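# Four arms stack four empty cartons in a crossed pile

## Task

In the middle of the table, build a stack from the four empty cartons: a bottom layer of two cartons placed next to each other, and a top layer of two cartons lying crosswise over that pair. No carton may be crushed.

## Robot and tools

Robots: four identical i2rt Big YAM arms, arm1, arm2, arm3 and arm4. Each has six revolute joints, a two-finger gripper and a wrist camera (armN_cam_wrist). Four fixed room cameras also watch: cam_a, cam_b, cam_near_a, cam_near_b. Feet (base_link) in the scene frame, metres, quaternion order w,x,y,z: arm1 x=+0.616 y=-0.593 z=+0.915 quat (+0.394, +0.000, +0.000, +0.919); arm2 x=+0.630 y=+0.561 z=+0.990 quat (+0.371, -0.004, +0.001, -0.929); arm3 x=-0.613 y=+0.528 z=+0.902 quat (+0.899, +0.003, -0.001, -0.437); arm4 x=-0.533 y=-0.636 z=+0.954 quat (+0.880, +0.000, -0.001, +0.475). Each foot faces along its own +x. The hand can reach roughly 1.0 m from the joint1 axis.

Frames: one shared scene frame, origin on the floor, +z up, metres. The hand point sits between the finger pads, about 1 cm short of the fingertips; fingers extend along the hand's +z and open and close along its y. Printed hand positions can be off, more so at long reach.

Joints (absolute, radians, with done-tolerance): joint1_rad -2.879..2.879 ±0.045, rotates the arm about its foot, positive counter-clockwise from above; joint2_rad 0..3.141 ±0.14, shoulder, 0 = upper arm pointing back, positive lifts it up and over; joint3_rad 0..3.019 ±0.09, elbow, 0 = folded, positive opens; joint4_rad -1.692..1.57 ±0.055, hand pitch, positive tips fingers up; joint5_rad -1.57..1.57 ±0.03, hand yaw, positive to the arm's right; joint6_rad -2.094..2.094 ±0.035, hand roll, positive clockwise viewed from behind. gripper_m 0..0.093 ±0.003 is the fingertip gap in metres; each pad pushes up to roughly 50-64 N.

move: arguments arm1, arm2, arm3, arm4 (each an object for that robot, or omitted to leave it on its previous command) and cameras (list of names, or ["all"], or [] for none; when omitted, all cameras only for a call with no action). Inside one robot's object:
- joints: absolute targets keyed by joint name (radians; gripper_m in metres). Any subset.
- min_time_s: 0.1 to 8 s, the shortest duration for that robot's joint motions; slower motions are not stretched.
- target: one list of 7 numbers [x, y, z, qw, qx, qy, qz], an absolute hand pose in the scene frame, in the same form as the printed hand line. The hand follows a straight line from its current hand_target to it. With target, joints may contain only gripper_m.
- speed: top path speed, 0.002 to 0.5 m/s (default 0.25), allowed only with target; turning is capped at twice that figure in rad/s.
All motions in one call begin together; all hand paths in one call end together, paced by the slowest. A path lasts 0.5-10 s; a call never exceeds 15 s. Each control step the commanded pose is held within 100 mm and 20 degrees of the measured hand, then solved by damped inverse kinematics (position favoured). Expect a centimetre or more of error, lag, overshoot near full stretch, and wide joint-space swings. Paths do not avoid obstacles or other arms. An empty move returns full state, images and the scene number.

Result lines: per robot joint_positions, Joint velocities (rad/s, gripper m/s; 'within noise' means at rest), joint torques (N m, arm joints only, offset and noisy, joints 3 and 4 wrap at ±28), hand, hand_target (pose the held joint targets give), joint_status and hand_status, on_its_own (what the robot did unasked; 'held at' is a target, not a reading). A move line lists each robot sent a motion with 'done' or its worst status. Status words: off_target (stopped short, may still push), time_out (joint targets reset near current positions, still pushing), not_followed (a safety check withheld targets; 'joint command not followed' or 'pose unreachable'), limit_stop_at_motor_heat. Robots under 'as last shown' were not commanded and their unchanged lines repeat. The pictures line gives the image order; images can trail the state slightly.

Gripper: shut on nothing it reads 0.000-0.003. Gripping a rigid part at full force it reads up to 0.005 below the part's width (sometimes up to 0.002 above). A target slightly under the touch reading grips gently; 0.005 or more under it squeezes at full force and will crush a yielding carton. Open well above the reading to release.

wait: seconds 0 to 10, optional cameras; only lets time pass. zoom_image: camera name and region [x0, y0, x1, y1] in image pixels (origin top-left, at most 504 by 504), only for a camera in the latest images. read_manual: section "licences" returns licence texts only. finished_scene: scene number (1 or 2); make it the last call of a reply; the stack must stand unaided.

If a move or wait is refused, or a stop occurs, the rest of that reply's move, wait and finished_scene calls are skipped; an invalid call (unknown key) does not skip them.

Avoid: arms pressing on each other, including one gripper closing on another's fingers (the self/arm check may act late and ignores fingers, housings and cameras); hard hits on fixed or heavy things; knocking anything off the work area; dropping parts, letting go of moving parts, or letting them fall far; crushing cartons. Continuous pushing, holding loads or staying stretched out heats motors: a MOTOR HOT line warns at 85 °C, and at 100 °C the arm goes limp for 30-60 s or more (OVER-TEMPERATURE FAULT). To relieve a stalled joint, command its reported position. Loose objects may be nudged by outside disturbances. Camera calibrations (K, distortion, T_world_to_cam) are supplied but may be off by a few degrees and millimetres; wrist camera poses follow the arm's joint readings.

Each tool is called after ">>>" in YAML: its name, and indented under it one key for each argument.

## Session

>>> move:
  cameras: ["cam_a","cam_b","cam_near_a"]

Scene clock: 0.00 s.
Joint torques (N m): no reading
Heat: arm1: hottest joint1_rad 40 °C; arm2: hottest joint6_rad 40 °C; arm3: hottest joint1_rad 38 °C; arm4: hottest joint1_rad 44 °C.
Joint velocities: within noise
arm1.joint_positions: joint1_rad=+0.179 joint2_rad=+0.617 joint3_rad=+1.406 joint4_rad=-1.417 joint5_rad=+0.111 joint6_rad=+0.340 gripper_m=+0.09396
arm1.joint_status: not commanded
arm1.hand: x=+0.4488 y=-0.4458 z=+1.4458 quat_wxyz=(-0.114, +0.775, -0.438, -0.441) (m; scene frame)
arm1.hand_target: x=+0.4505 y=-0.4470 z=+1.4581 quat_wxyz=(-0.116, +0.769, -0.435, -0.454) (m; scene frame)
arm1.hand_status: not commanded
arm2.joint_positions: joint1_rad=+0.227 joint2_rad=+0.633 joint3_rad=+1.333 joint4_rad=-1.225 joint5_rad=+0.246 joint6_rad=-0.317 gripper_m=+0.09396
arm2.joint_status: not commanded
arm2.hand: x=+0.4552 y=+0.3696 z=+1.5254 quat_wxyz=(-0.061, -0.719, -0.473, +0.506) (m; scene frame)
arm2.hand_target: x=+0.4565 y=+0.3716 z=+1.5387 quat_wxyz=(-0.066, -0.714, -0.467, +0.518) (m; scene frame)
arm2.hand_status: not commanded
arm3.joint_positions: joint1_rad=+0.178 joint2_rad=+0.626 joint3_rad=+1.315 joint4_rad=-1.505 joint5_rad=+0.218 joint6_rad=+0.357 gripper_m=+0.09396
arm3.joint_status: not commanded
arm3.hand: x=-0.4782 y=+0.3534 z=+1.3744 quat_wxyz=(-0.342, -0.512, -0.770, +0.165) (m; scene frame)
arm3.hand_target: x=-0.4791 y=+0.3541 z=+1.3875 quat_wxyz=(-0.356, -0.511, -0.765, +0.167) (m; scene frame)
arm3.hand_status: not commanded
arm4.joint_positions: joint1_rad=-0.391 joint2_rad=+0.618 joint3_rad=+1.439 joint4_rad=-1.280 joint5_rad=-0.275 joint6_rad=+0.302 gripper_m=+0.09396
arm4.joint_status: not commanded
arm4.hand: x=-0.3703 y=-0.4693 z=+1.5318 quat_wxyz=(-0.420, +0.196, -0.821, -0.333) (m; scene frame)
arm4.hand_target: x=-0.3731 y=-0.4712 z=+1.5415 quat_wxyz=(-0.429, +0.196, -0.815, -0.337) (m; scene frame)
arm4.hand_status: not commanded
pictures: cam_a, cam_b, cam_near_a

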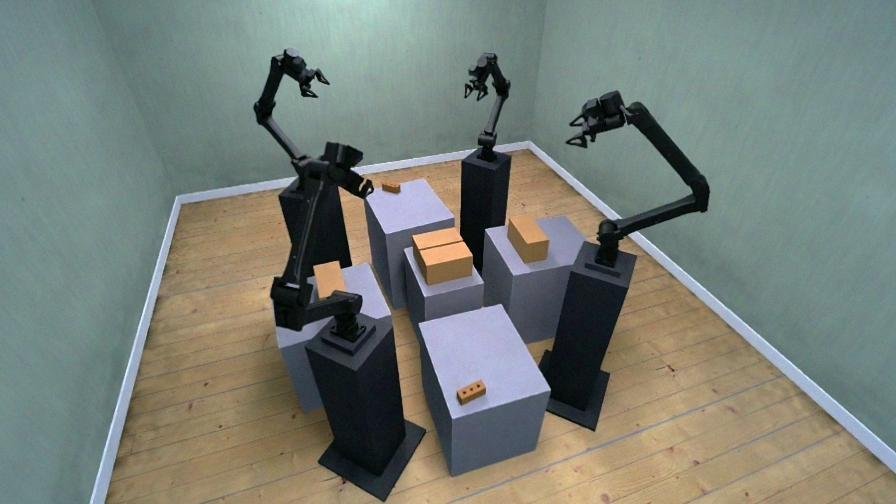

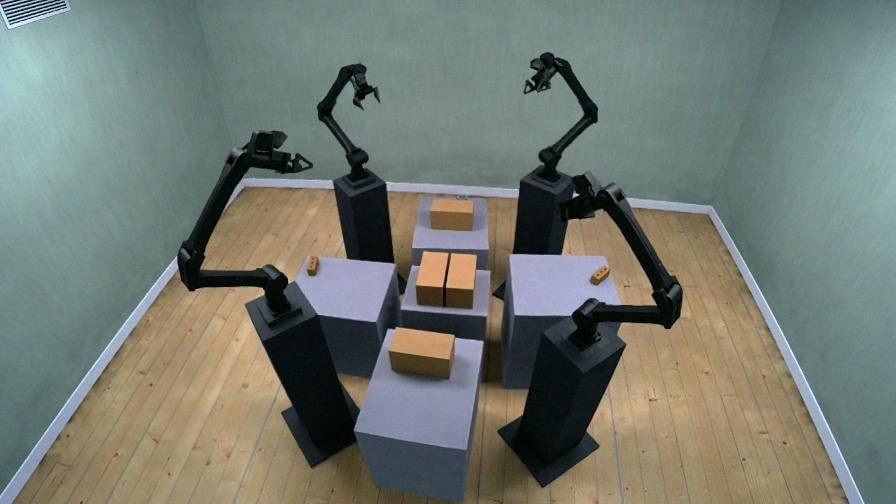

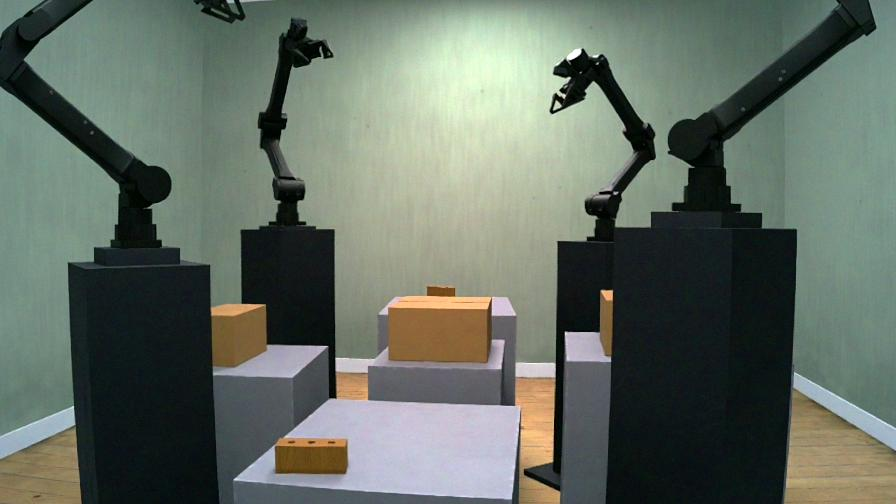

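>>> move:
  cameras: ["all"]

>>> zoom_image:
  camera: "cam_b"
  region: [340, 180, 540, 400]

>>> zoom_image:
  camera: "cam_a"
  region: [280, 160, 600, 420]

>>> zoom_image:
  camera: "cam_near_a"
  region: [200, 250, 660, 500]

>>> zoom_image:
  camera: "cam_near_b"
  region: [200, 200, 700, 500]

Scene clock: 0.90 s.
Joint torques (N m): arm1=[-0.15 1.85 8.13 1.73 0.09 0.08] | arm2=[0.62 1.79 10.47 2.44 0.13 0.05] | arm3=[0.32 0.03 9.55 1.52 0.25 0.12] | arm4=[0.21 2.32 10.03 1.73 0.04 -0.21]
Heat: arm1: hottest joint1_rad 40 °C; arm2: hottest joint6_rad 40 °C; arm3: hottest joint1_rad 38 °C; arm4: hottest joint1_rad 44 °C.
Joint velocities: within noise
arm1.joint_positions: joint1_rad=+0.179 joint2_rad=+0.617 joint3_rad=+1.406 joint4_rad=-1.417 joint5_rad=+0.111 joint6_rad=+0.340 gripper_m=+0.09396
arm1.joint_status: not commanded
arm1.hand: x=+0.4488 y=-0.4458 z=+1.4458 quat_wxyz=(-0.114, +0.775, -0.438, -0.441) (m; scene frame)
arm1.hand_target: x=+0.4505 y=-0.4470 z=+1.4581 quat_wxyz=(-0.116, +0.769, -0.435, -0.454) (m; scene frame)
arm1.hand_status: not commanded
arm2.joint_positions: joint1_rad=+0.227 joint2_rad=+0.633 joint3_rad=+1.333 joint4_rad=-1.225 joint5_rad=+0.246 joint6_rad=-0.317 gripper_m=+0.09396
arm2.joint_status: not commanded
arm2.hand: x=+0.4552 y=+0.3696 z=+1.5254 quat_wxyz=(-0.061, -0.719, -0.473, +0.506) (m; scene frame)
arm2.hand_target: x=+0.4565 y=+0.3716 z=+1.5387 quat_wxyz=(-0.066, -0.714, -0.467, +0.518) (m; scene frame)
arm2.hand_status: not commanded
arm3.joint_positions: joint1_rad=+0.178 joint2_rad=+0.626 joint3_rad=+1.315 joint4_rad=-1.505 joint5_rad=+0.218 joint6_rad=+0.357 gripper_m=+0.09396
arm3.joint_status: not commanded
arm3.hand: x=-0.4782 y=+0.3534 z=+1.3744 quat_wxyz=(-0.342, -0.512, -0.770, +0.165) (m; scene frame)
arm3.hand_target: x=-0.4791 y=+0.3541 z=+1.3875 quat_wxyz=(-0.356, -0.511, -0.765, +0.167) (m; scene frame)
arm3.hand_status: not commanded
arm4.joint_positions: joint1_rad=-0.391 joint2_rad=+0.618 joint3_rad=+1.439 joint4_rad=-1.280 joint5_rad=-0.275 joint6_rad=+0.302 gripper_m=+0.09396
arm4.joint_status: not commanded
arm4.hand: x=-0.3703 y=-0.4693 z=+1.5318 quat_wxyz=(-0.420, +0.196, -0.821, -0.333) (m; scene frame)
arm4.hand_target: x=-0.3731 y=-0.4712 z=+1.5415 quat_wxyz=(-0.429, +0.196, -0.815, -0.337) (m; scene frame)
arm4.hand_status: not commanded
pictures: arm1_cam_wrist, arm2_cam_wrist, arm3_cam_wrist, arm4_cam_wrist, cam_a, cam_b, cam_near_a, cam_near_b

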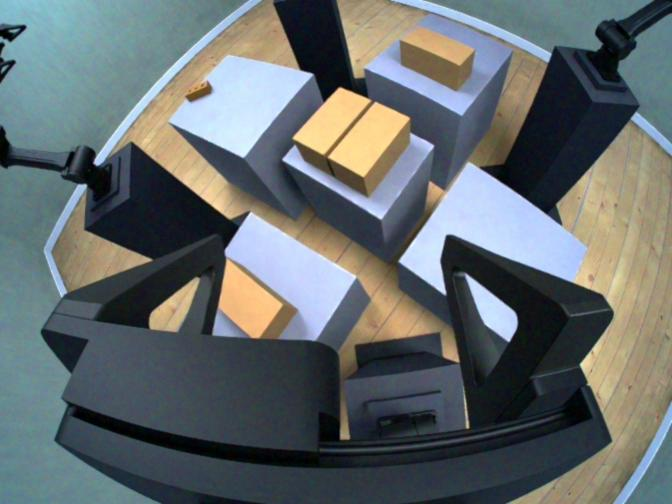

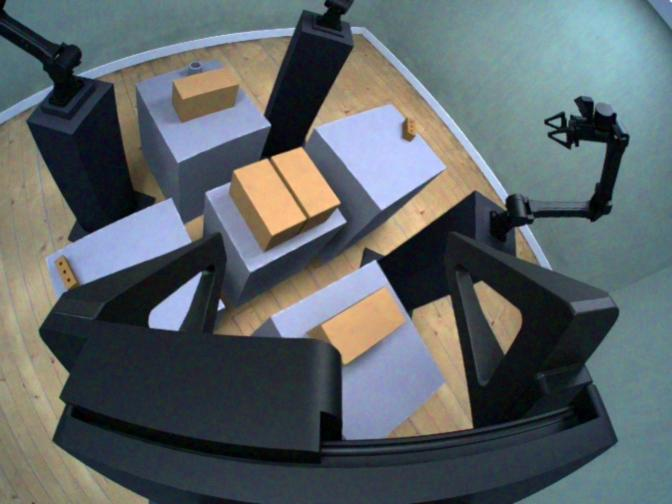

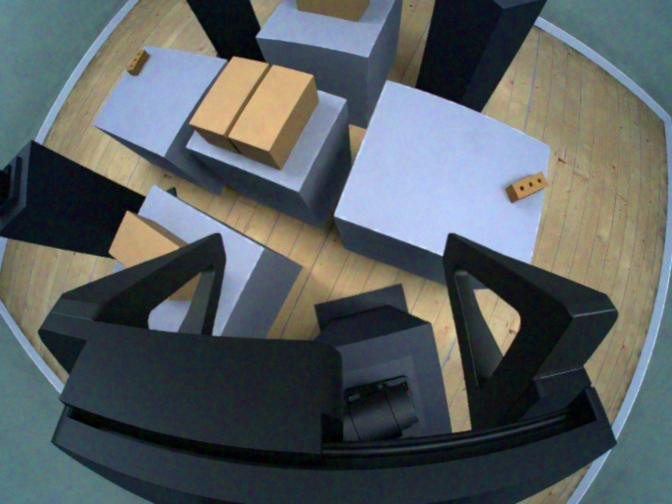

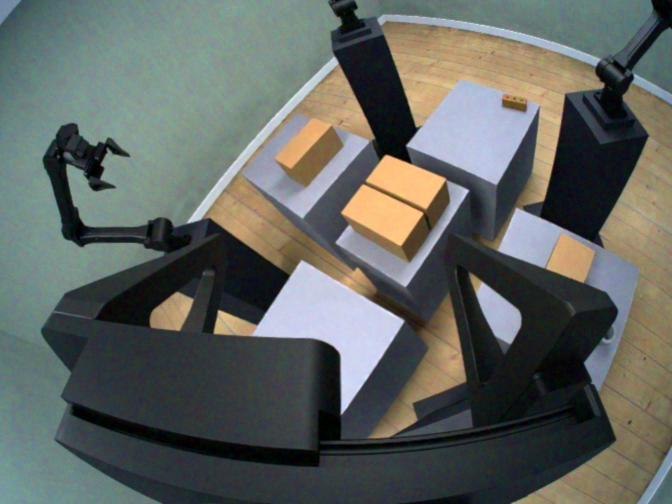

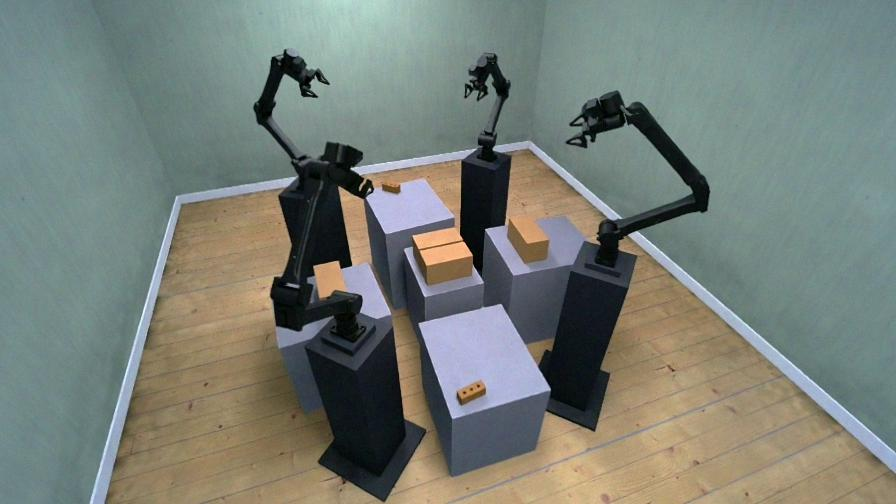

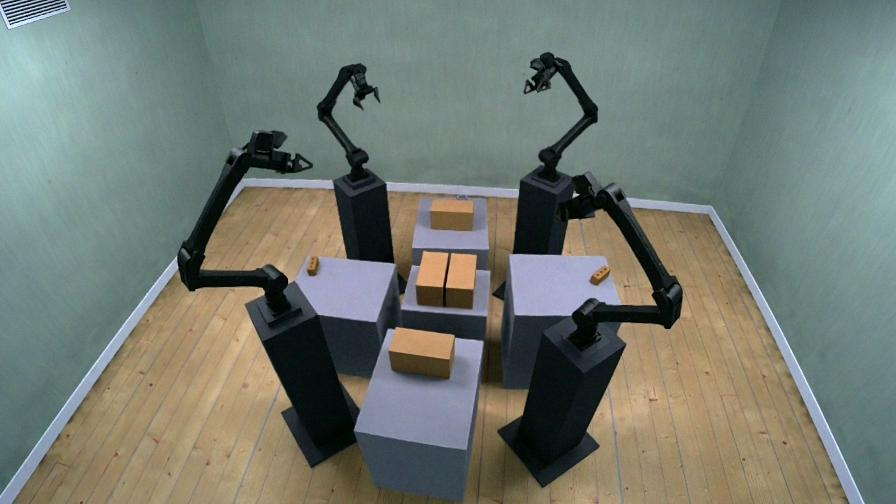

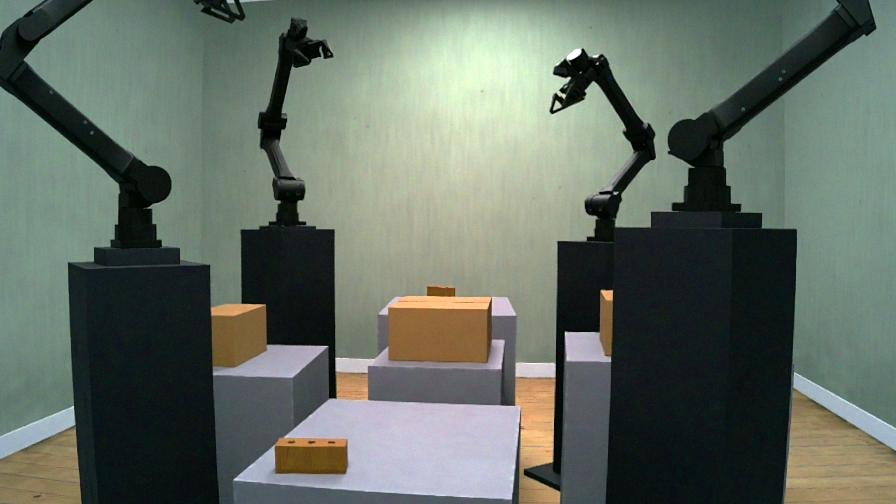

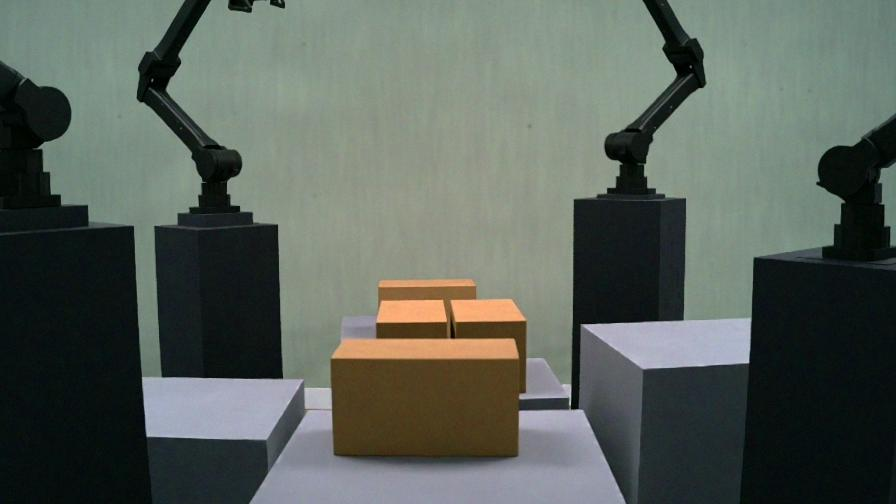

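Scaled by 2.291 from the camera's 896x504 image, which has a finer 1280x720 frame.

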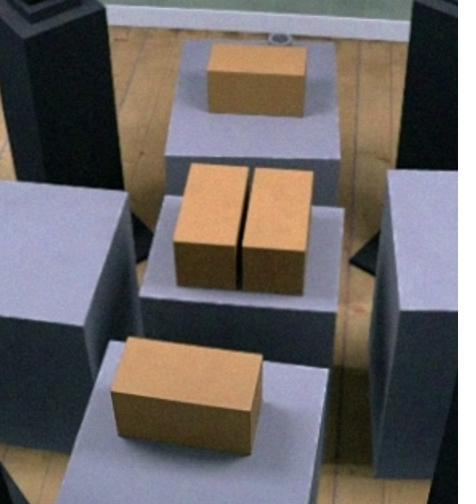

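Scaled by 1.575 from the camera's 896x504 image, which has a finer 1280x720 frame.

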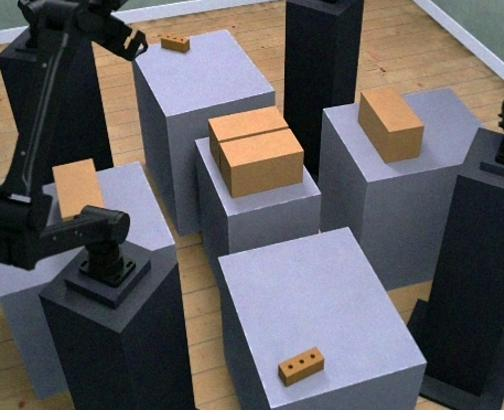

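Scaled by 1.096 from the camera's 896x504 image, which has a finer 1280x720 frame.

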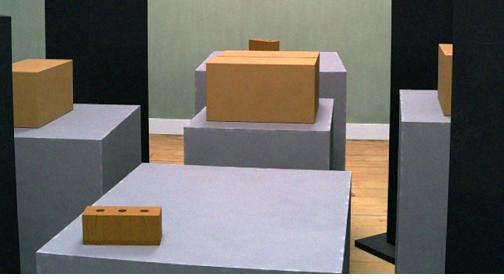

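Scaled by 1.008 from the camera's 896x504 image, which has a finer 1280x720 frame.

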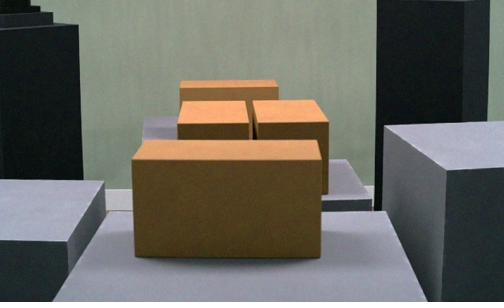

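>>> move:
  arm1: {"target":[0.30,-0.54,0.78,0,0.866,0,-0.5],"speed":0.3,"joints":{"gripper_m":0.07}}
  arm2: {"target":[0.32,0.545,0.82,0,0.866,0,-0.5],"speed":0.3,"joints":{"gripper_m":0.07}}
  arm3: {"target":[-0.29,0.545,0.82,0.5,0,0.866,0],"speed":0.3,"joints":{"gripper_m":0.07}}
  arm4: {"target":[-0.30,-0.54,0.78,0.5,0,0.866,0],"speed":0.3,"joints":{"gripper_m":0.07}}
  cameras: ["all"]

Scene clock: 17.00 s.
Joint torques (N m): arm1=[-0.32 2.32 11.07 1.22 0.12 0.14] | arm2=[1.9 2.67 14.53 1.7 0.14 -0.11] | arm3=[-0.79 0.73 11.99 1.22 0.42 0.2] | arm4=[-0.5 4.01 14.8 1.14 0.2 -0.24]
Heat: arm1: hottest joint1_rad 39 °C; arm2: hottest joint6_rad 39 °C; arm3: hottest joint1_rad 37 °C; arm4: hottest joint1_rad 43 °C.
move: arm1 not_followed; arm2 not_followed; arm3 not_followed; arm4 not_followed
Joint velocities: within noise
arm1.joint_positions: joint1_rad=+0.426 joint2_rad=+0.215 joint3_rad=+0.080 joint4_rad=-0.463 joint5_rad=-0.086 joint6_rad=+0.068 gripper_m=+0.07009
arm1.joint_status: all done
arm1.on_its_own: joint1_rad is held at +0.423, not at its first target +0.179; joint2_rad is held at +0.215, not at its first target +0.618; joint3_rad is held at +0.117, not at its first target +1.430; joint4_rad is held at -0.472, not at its first target -1.411; joint5_rad is held at -0.083, not at its first target +0.111; joint6_rad is held at +0.075, not at its first target +0.340
arm1.hand: x=+0.3793 y=-0.5126 z=+1.0016 quat_wxyz=(-0.036, +0.865, -0.179, -0.467) (m; scene frame)
arm1.hand_target: x=+0.3745 y=-0.5095 z=+1.0217 quat_wxyz=(-0.038, +0.858, -0.181, -0.479) (m; scene frame)
arm1.hand_status: not_followed (0.237 m and 21.3 deg from the pose sent, 0.689 m and 53.8 deg at the start; pose on its path clipped on 32 of 95 steps; a joint's target at an end of its range on 38 of 95 steps)
arm2.joint_positions: joint1_rad=-0.331 joint2_rad=+0.160 joint3_rad=+0.077 joint4_rad=-0.479 joint5_rad=+0.140 joint6_rad=-0.129 gripper_m=+0.07009
arm2.joint_status: all done
arm2.on_its_own: joint1_rad is held at -0.320, not at its first target +0.227; joint2_rad is held at +0.161, not at its first target +0.634; joint3_rad is held at +0.119, not at its first target +1.357; joint4_rad is held at -0.489, not at its first target -1.219; joint5_rad is held at +0.141, not at its first target +0.246; joint6_rad is held at -0.135, not at its first target -0.317
arm2.hand: x=+0.3947 y=+0.4809 z=+1.0874 quat_wxyz=(-0.011, -0.847, -0.208, +0.489) (m; scene frame)
arm2.hand_target: x=+0.3912 y=+0.4764 z=+1.1096 quat_wxyz=(-0.014, -0.838, -0.212, +0.502) (m; scene frame)
arm2.hand_status: not_followed (0.285 m and 24.0 deg from the pose sent, 0.739 m and 57.8 deg at the start; pose on its path clipped on 36 of 95 steps; a joint's target at an end of its range on 43 of 95 steps)
arm3.joint_positions: joint1_rad=+0.952 joint2_rad=+0.236 joint3_rad=+0.062 joint4_rad=-0.507 joint5_rad=+0.283 joint6_rad=+0.286 gripper_m=+0.07009
arm3.joint_status: all done
arm3.on_its_own: joint1_rad is held at +0.939, not at its first target +0.178; joint2_rad is held at +0.229, not at its first target +0.626; joint3_rad is held at +0.100, not at its first target +1.342; joint4_rad is held at -0.515, not at its first target -1.500; joint5_rad is held at +0.286, not at its first target +0.218; joint6_rad is held at +0.293, not at its first target +0.357
arm3.hand: x=-0.3784 y=+0.4897 z=+0.9693 quat_wxyz=(-0.442, -0.167, -0.880, +0.053) (m; scene frame)
arm3.hand_target: x=-0.3719 y=+0.4862 z=+0.9915 quat_wxyz=(-0.459, -0.179, -0.869, +0.052) (m; scene frame)
arm3.hand_status: not_followed (0.182 m and 21.3 deg from the pose sent, 0.616 m and 66.1 deg at the start; pose on its path clipped on 27 of 95 steps; a joint's target at an end of its range on 35 of 95 steps)
arm4.joint_positions: joint1_rad=-0.166 joint2_rad=+0.048 joint3_rad=+0.110 joint4_rad=-0.692 joint5_rad=+0.404 joint6_rad=+0.419 gripper_m=+0.07007
arm4.joint_status: all done
arm4.on_its_own: joint1_rad is held at -0.174, not at its first target -0.391; joint2_rad is held at +0.056, not at its first target +0.617; joint3_rad is held at +0.150, not at its first target +1.457; joint4_rad is held at -0.700, not at its first target -1.277; joint5_rad is held at +0.401, not at its first target -0.275; joint6_rad is held at +0.414, not at its first target +0.302
arm4.hand: x=-0.3348 y=-0.5239 z=+1.0563 quat_wxyz=(-0.466, +0.087, -0.873, -0.114) (m; scene frame)
arm4.hand_target: x=-0.3319 y=-0.5230 z=+1.0761 quat_wxyz=(-0.474, +0.083, -0.869, -0.119) (m; scene frame)
arm4.hand_status: not_followed (0.279 m and 16.9 deg from the pose sent, 0.758 m and 45.8 deg at the start; pose on its path clipped on 34 of 95 steps; a joint's target at an end of its range on 39 of 95 steps)
pictures: arm1_cam_wrist, arm2_cam_wrist, arm3_cam_wrist, arm4_cam_wrist, cam_a, cam_b, cam_near_a, cam_near_b
pose unreachable (arm1 arm): on one or more control steps of this call this arm could not follow its commanded pose, so it was not sent that pose on those steps. On the call's last step it was still not sent that pose. It may still have moved: this result reports where it is.
cause: moving toward the commanded pose would bring two parts of the arm too close to each other (its shoulder (the part past joint 1) and its forearm (the part past joint 3), 42 mm apart when it was first held).
pose unreachable (arm2 arm): on one or more control steps of this call this arm could not follow its commanded pose, so it was not sent that pose on those steps. On the call's last step it was still not sent that pose. It may still have moved: this result reports where it is.
cause: moving toward the commanded pose would bring two parts of the arm too close to each other (its shoulder (the part past joint 1) and its forearm (the part past joint 3), 43 mm apart when it was first held).
pose unreachable (arm3 arm): on one or more control steps of this call this arm could not follow its commanded pose, so it was not sent that pose on those steps. On the call's last step it was still not sent that pose. It may still have moved: this result reports where it is.
cause: moving toward the commanded pose would bring two parts of the arm too close to each other (its shoulder (the part past joint 1) and its forearm (the part past joint 3), 36 mm apart when it was first held).
pose unreachable (arm4 arm): on one or more control steps of this call this arm could not follow its commanded pose, so it was not sent that pose on those steps. On the call's last step it was still not sent that pose. It may still have moved: this result reports where it is.
cause: moving toward the commanded pose would bring two parts of the arm too close to each other (its shoulder (the part past joint 1) and its wrist (the part past joint 5), 36 mm apart when it was first held).
camera_calibration:
arm1_cam_wrist: T_world_to_cam=[[0.333118, 0.93779, -0.0978893, 0.45197], [0.871287, -0.345843, -0.348212, -0.155631], [-0.360404, 0.0307063, -0.932291, 1.2107], [0, 0, 0, 1]] pos_world=[0.421381, -0.514853, 1.11877]
arm2_cam_wrist: T_world_to_cam=[[-0.364898, 0.912772, 0.183566, -0.49394], [0.828629, 0.408282, -0.382987, -0.101871], [-0.424527, 0.0123569, -0.905331, 1.27118], [0, 0, 0, 1]] pos_world=[0.443828, 0.476738, 1.2025]
arm3_cam_wrist: T_world_to_cam=[[-0.337973, -0.939776, -0.0509461, 0.381296], [-0.889516, 0.336645, -0.308919, -0.197634], [0.307466, -0.059089, -0.949723, 1.18877], [0, 0, 0, 1]] pos_world=[-0.412437, 0.495109, 1.08737]
arm4_cam_wrist: T_world_to_cam=[[0.265883, -0.957549, -0.111384, -0.297958], [-0.906379, -0.208965, -0.367167, -0.0214071], [0.328305, 0.198579, -0.923462, 1.31207], [0, 0, 0, 1]] pos_world=[-0.370939, -0.550332, 1.1706]

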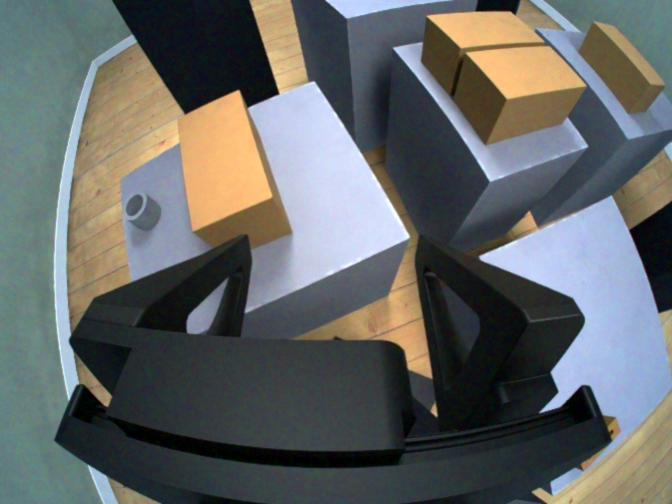

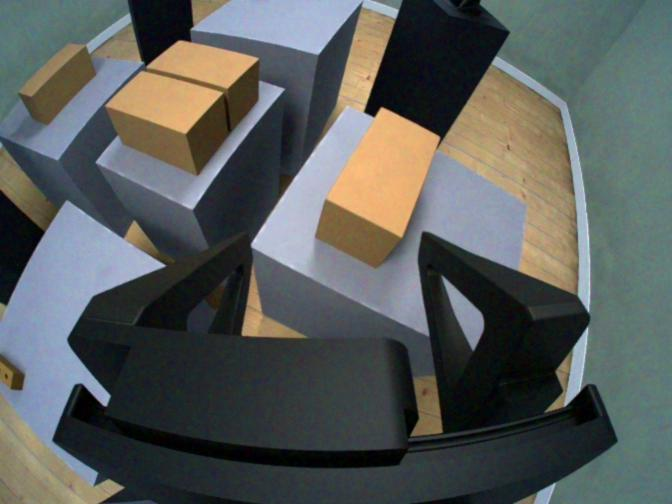

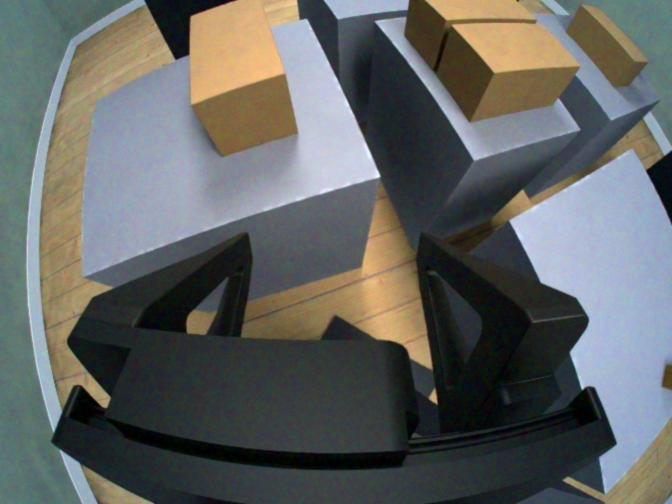

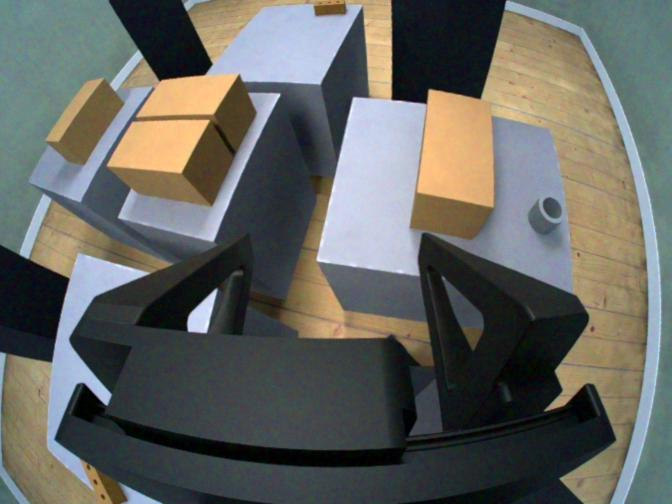

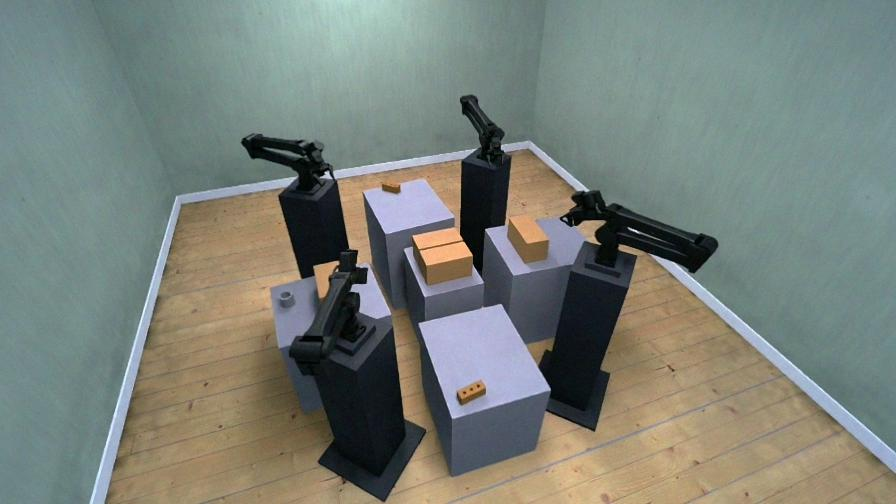

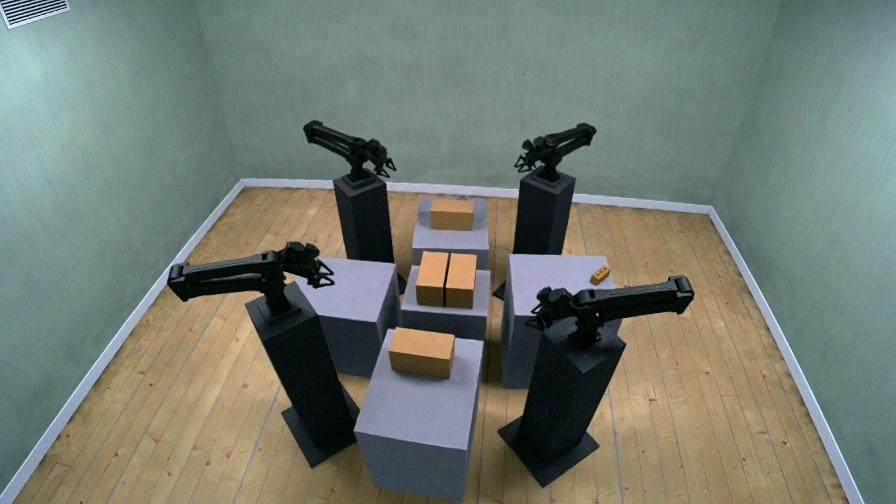

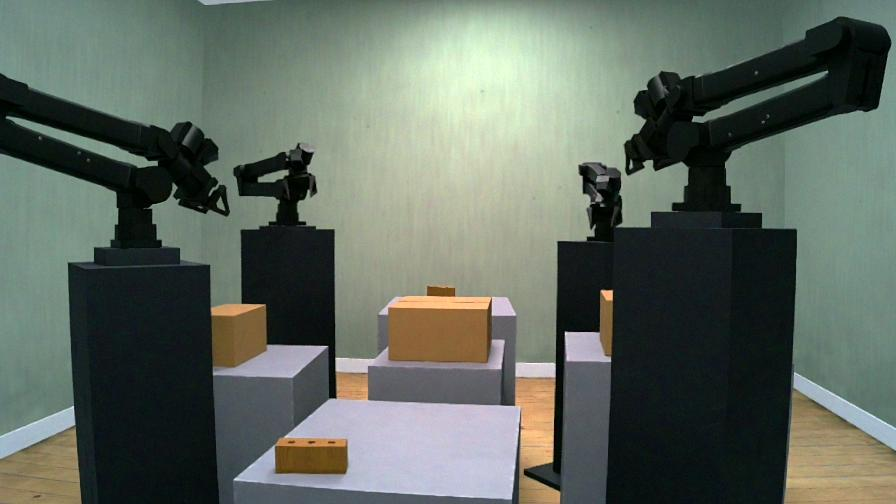

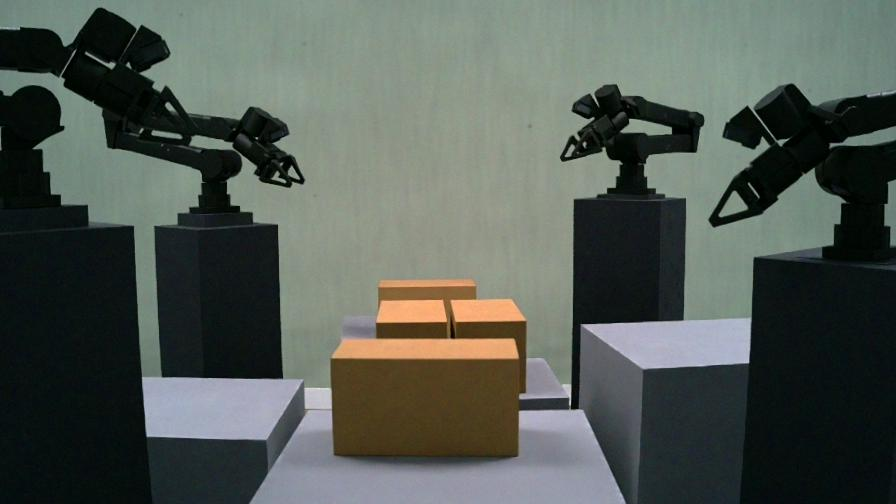

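>>> move:
  arm1: {"joints":{"joint1_rad":0.81,"joint2_rad":1.431,"joint3_rad":0.735,"joint4_rad":-0.525,"joint5_rad":0,"joint6_rad":0},"min_time_s":3}
  arm2: {"joints":{"joint1_rad":-0.76,"joint2_rad":1.646,"joint3_rad":0.709,"joint4_rad":-0.285,"joint5_rad":0,"joint6_rad":0},"min_time_s":3}
  arm3: {"joints":{"joint1_rad":0.906,"joint2_rad":1.398,"joint3_rad":0.742,"joint4_rad":-0.565,"joint5_rad":0,"joint6_rad":0},"min_time_s":3}
  arm4: {"joints":{"joint1_rad":-0.784,"joint2_rad":1.412,"joint3_rad":0.574,"joint4_rad":-0.384,"joint5_rad":0,"joint6_rad":0},"min_time_s":3}
  cameras: ["arm1_cam_wrist","arm2_cam_wrist","arm3_cam_wrist","arm4_cam_wrist"]

Scene clock: 31.40 s.
Joint torques (N m): arm1=[1.14 -6.42 9.44 0.43 0.15 0.04] | arm2=[-0.09 -7.94 9.69 2.11 -0.17 0.09] | arm3=[-0.85 -8.59 10.02 0.5 -0.09 0.04] | arm4=[-1.08 -6.89 11.17 1.2 0.04 -0.26]
Heat: arm1: hottest joint3_rad 43 °C; arm2: hottest joint6_rad 39 °C; arm3: hottest joint3_rad 39 °C; arm4: hottest joint1_rad 43 °C.
move: arm1 done; arm2 done; arm3 done; arm4 done
Joint velocities: within noise
arm1.joint_positions: joint1_rad=+0.795 joint2_rad=+1.420 joint3_rad=+0.684 joint4_rad=-0.516 joint5_rad=-0.003 joint6_rad=+0.007 gripper_m=+0.07009
arm1.joint_status: all done
arm1.hand: x=+0.2229 y=-0.5870 z=+0.9383 quat_wxyz=(+0.001, +0.987, -0.010, -0.159) (m; scene frame)
arm1.hand_target: x=+0.2013 y=-0.5922 z=+0.9522 quat_wxyz=(+0.000, +0.985, +0.000, -0.174) (m; scene frame)
arm1.hand_status: not commanded
arm2.joint_positions: joint1_rad=-0.751 joint2_rad=+1.637 joint3_rad=+0.668 joint4_rad=-0.303 joint5_rad=+0.005 joint6_rad=-0.010 gripper_m=+0.07009
arm2.joint_status: all done
arm2.hand: x=+0.2254 y=+0.5591 z=+0.9454 quat_wxyz=(+0.002, -0.988, -0.009, +0.153) (m; scene frame)
arm2.hand_target: x=+0.2002 y=+0.5620 z=+0.9559 quat_wxyz=(+0.000, -0.984, +0.000, +0.178) (m; scene frame)
arm2.hand_status: not commanded
arm3.joint_positions: joint1_rad=+0.920 joint2_rad=+1.391 joint3_rad=+0.696 joint4_rad=-0.557 joint5_rad=+0.003 joint6_rad=+0.008 gripper_m=+0.07009
arm3.joint_status: all done
arm3.hand: x=-0.2214 y=+0.5327 z=+0.9381 quat_wxyz=(-0.160, +0.003, -0.987, -0.002) (m; scene frame)
arm3.hand_target: x=-0.2021 y=+0.5277 z=+0.9524 quat_wxyz=(-0.176, +0.000, -0.984, -0.002) (m; scene frame)
arm3.hand_status: not commanded
arm4.joint_positions: joint1_rad=-0.769 joint2_rad=+1.397 joint3_rad=+0.527 joint4_rad=-0.395 joint5_rad=+0.002 joint6_rad=+0.009 gripper_m=+0.07007
arm4.joint_status: all done
arm4.hand: x=-0.1966 y=-0.5615 z=+0.9410 quat_wxyz=(-0.152, +0.105, -0.983, -0.017) (m; scene frame)
arm4.hand_target: x=-0.1710 y=-0.5610 z=+0.9525 quat_wxyz=(-0.173, +0.101, -0.979, -0.019) (m; scene frame)
arm4.hand_status: not commanded
pictures: arm1_cam_wrist, arm2_cam_wrist, arm3_cam_wrist, arm4_cam_wrist
camera_calibration:
arm1_cam_wrist: T_world_to_cam=[[0.00714884, 0.999951, -0.00679259, 0.591322], [0.956747, -0.00486403, 0.290881, -0.48559], [0.290833, -0.00857825, -0.956735, 0.952321], [0, 0, 0, 1]] pos_world=[0.183393, -0.585486, 1.05638]
arm2_cam_wrist: T_world_to_cam=[[-0.0176408, 0.999835, 0.00428693, -0.558537], [0.953775, 0.0155413, 0.30012, -0.502376], [0.300004, 0.00938311, -0.953892, 0.954069], [0, 0, 0, 1]] pos_world=[0.183076, 0.5573, 1.06325]
arm3_cam_wrist: T_world_to_cam=[[0.0123054, -0.999923, -0.00170428, 0.536628], [-0.959433, -0.0122872, 0.281668, -0.465745], [-0.281667, -0.00183088, -0.959511, 0.96164], [0, 0, 0, 1]] pos_world=[-0.182592, 0.532625, 1.0548]
arm4_cam_wrist: T_world_to_cam=[[0.22173, -0.975106, -0.00183947, -0.505176], [-0.928356, -0.211676, 0.30553, -0.585361], [-0.298314, -0.0660376, -0.952181, 0.923003], [0, 0, 0, 1]] pos_world=[-0.156066, -0.555554, 1.05678]

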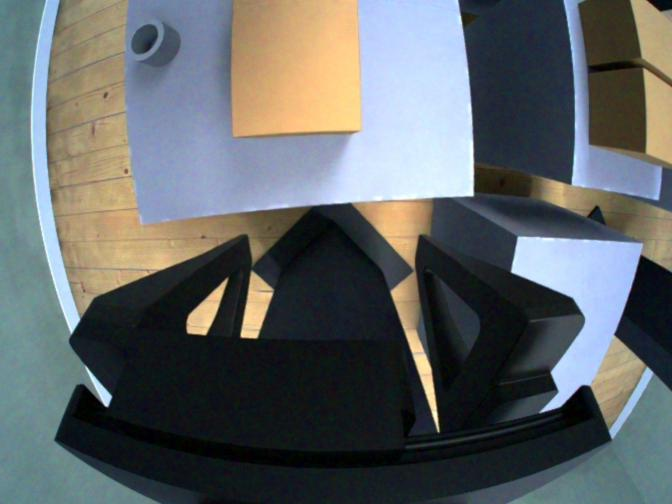

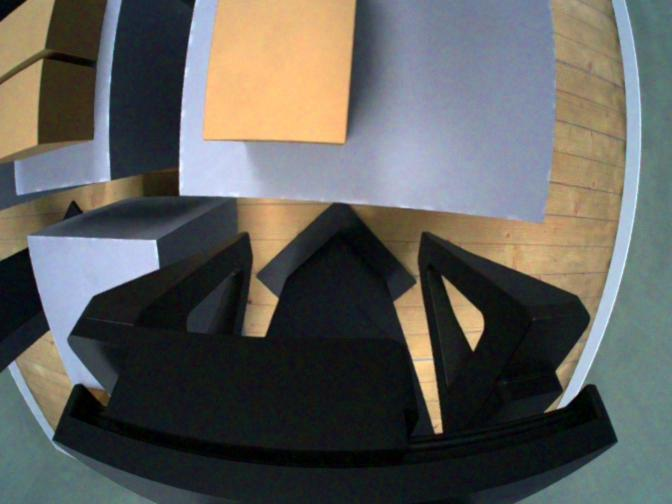

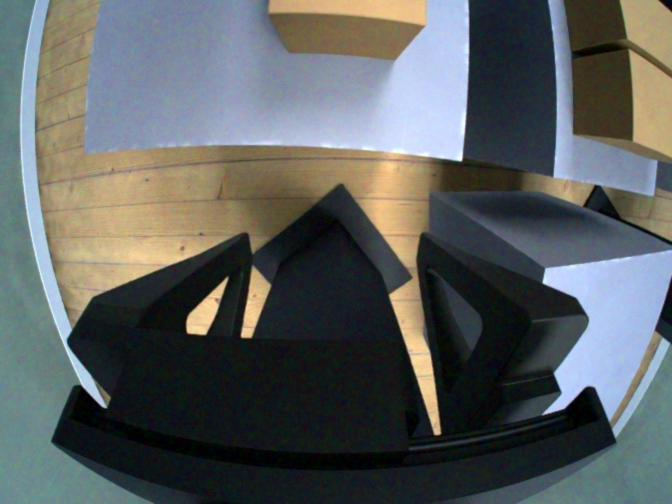

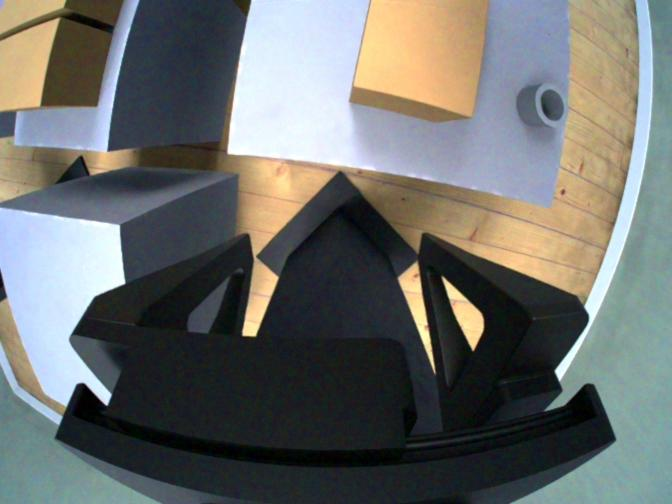

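>>> zoom_image:
  camera: "arm4_cam_wrist"
  region: [320, 0, 570, 190]

>>> zoom_image:
  camera: "arm3_cam_wrist"
  region: [230, 0, 480, 180]

>>> zoom_image:
  camera: "arm2_cam_wrist"
  region: [170, 40, 400, 220]

>>> zoom_image:
  camera: "arm1_cam_wrist"
  region: [200, 60, 400, 220]

Scaled by 2.016 from the camera's 672x504 image, which has a finer 960x720 frame.

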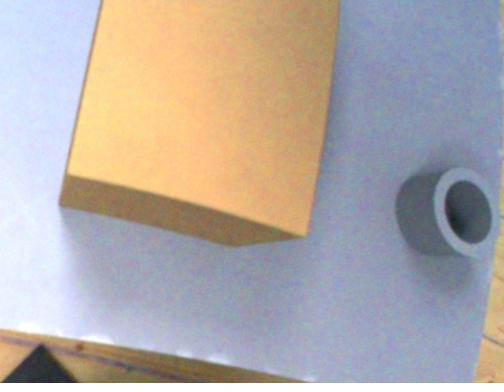

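Scaled by 2.016 from the camera's 672x504 image, which has a finer 960x720 frame.

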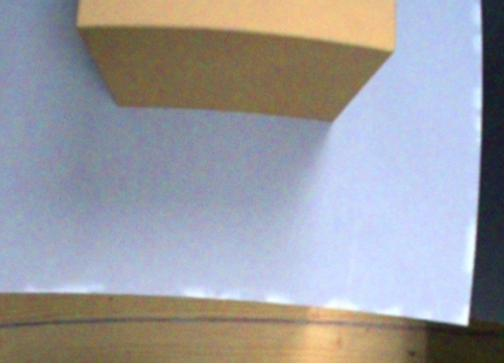

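Scaled by 2.191 from the camera's 672x504 image, which has a finer 960x720 frame.

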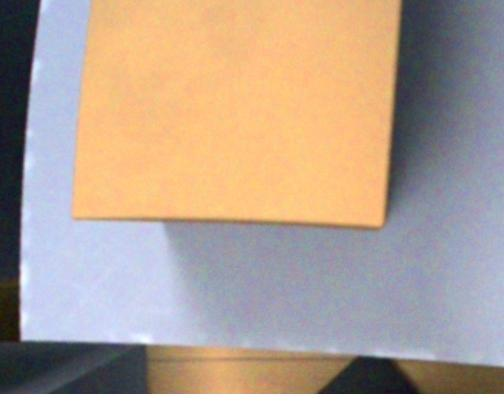

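Scaled by 2.520 from the camera's 672x504 image, which has a finer 960x720 frame.

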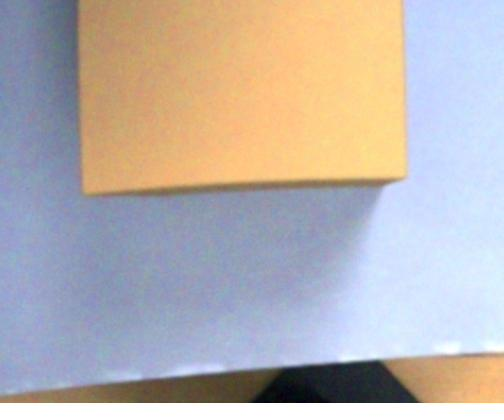

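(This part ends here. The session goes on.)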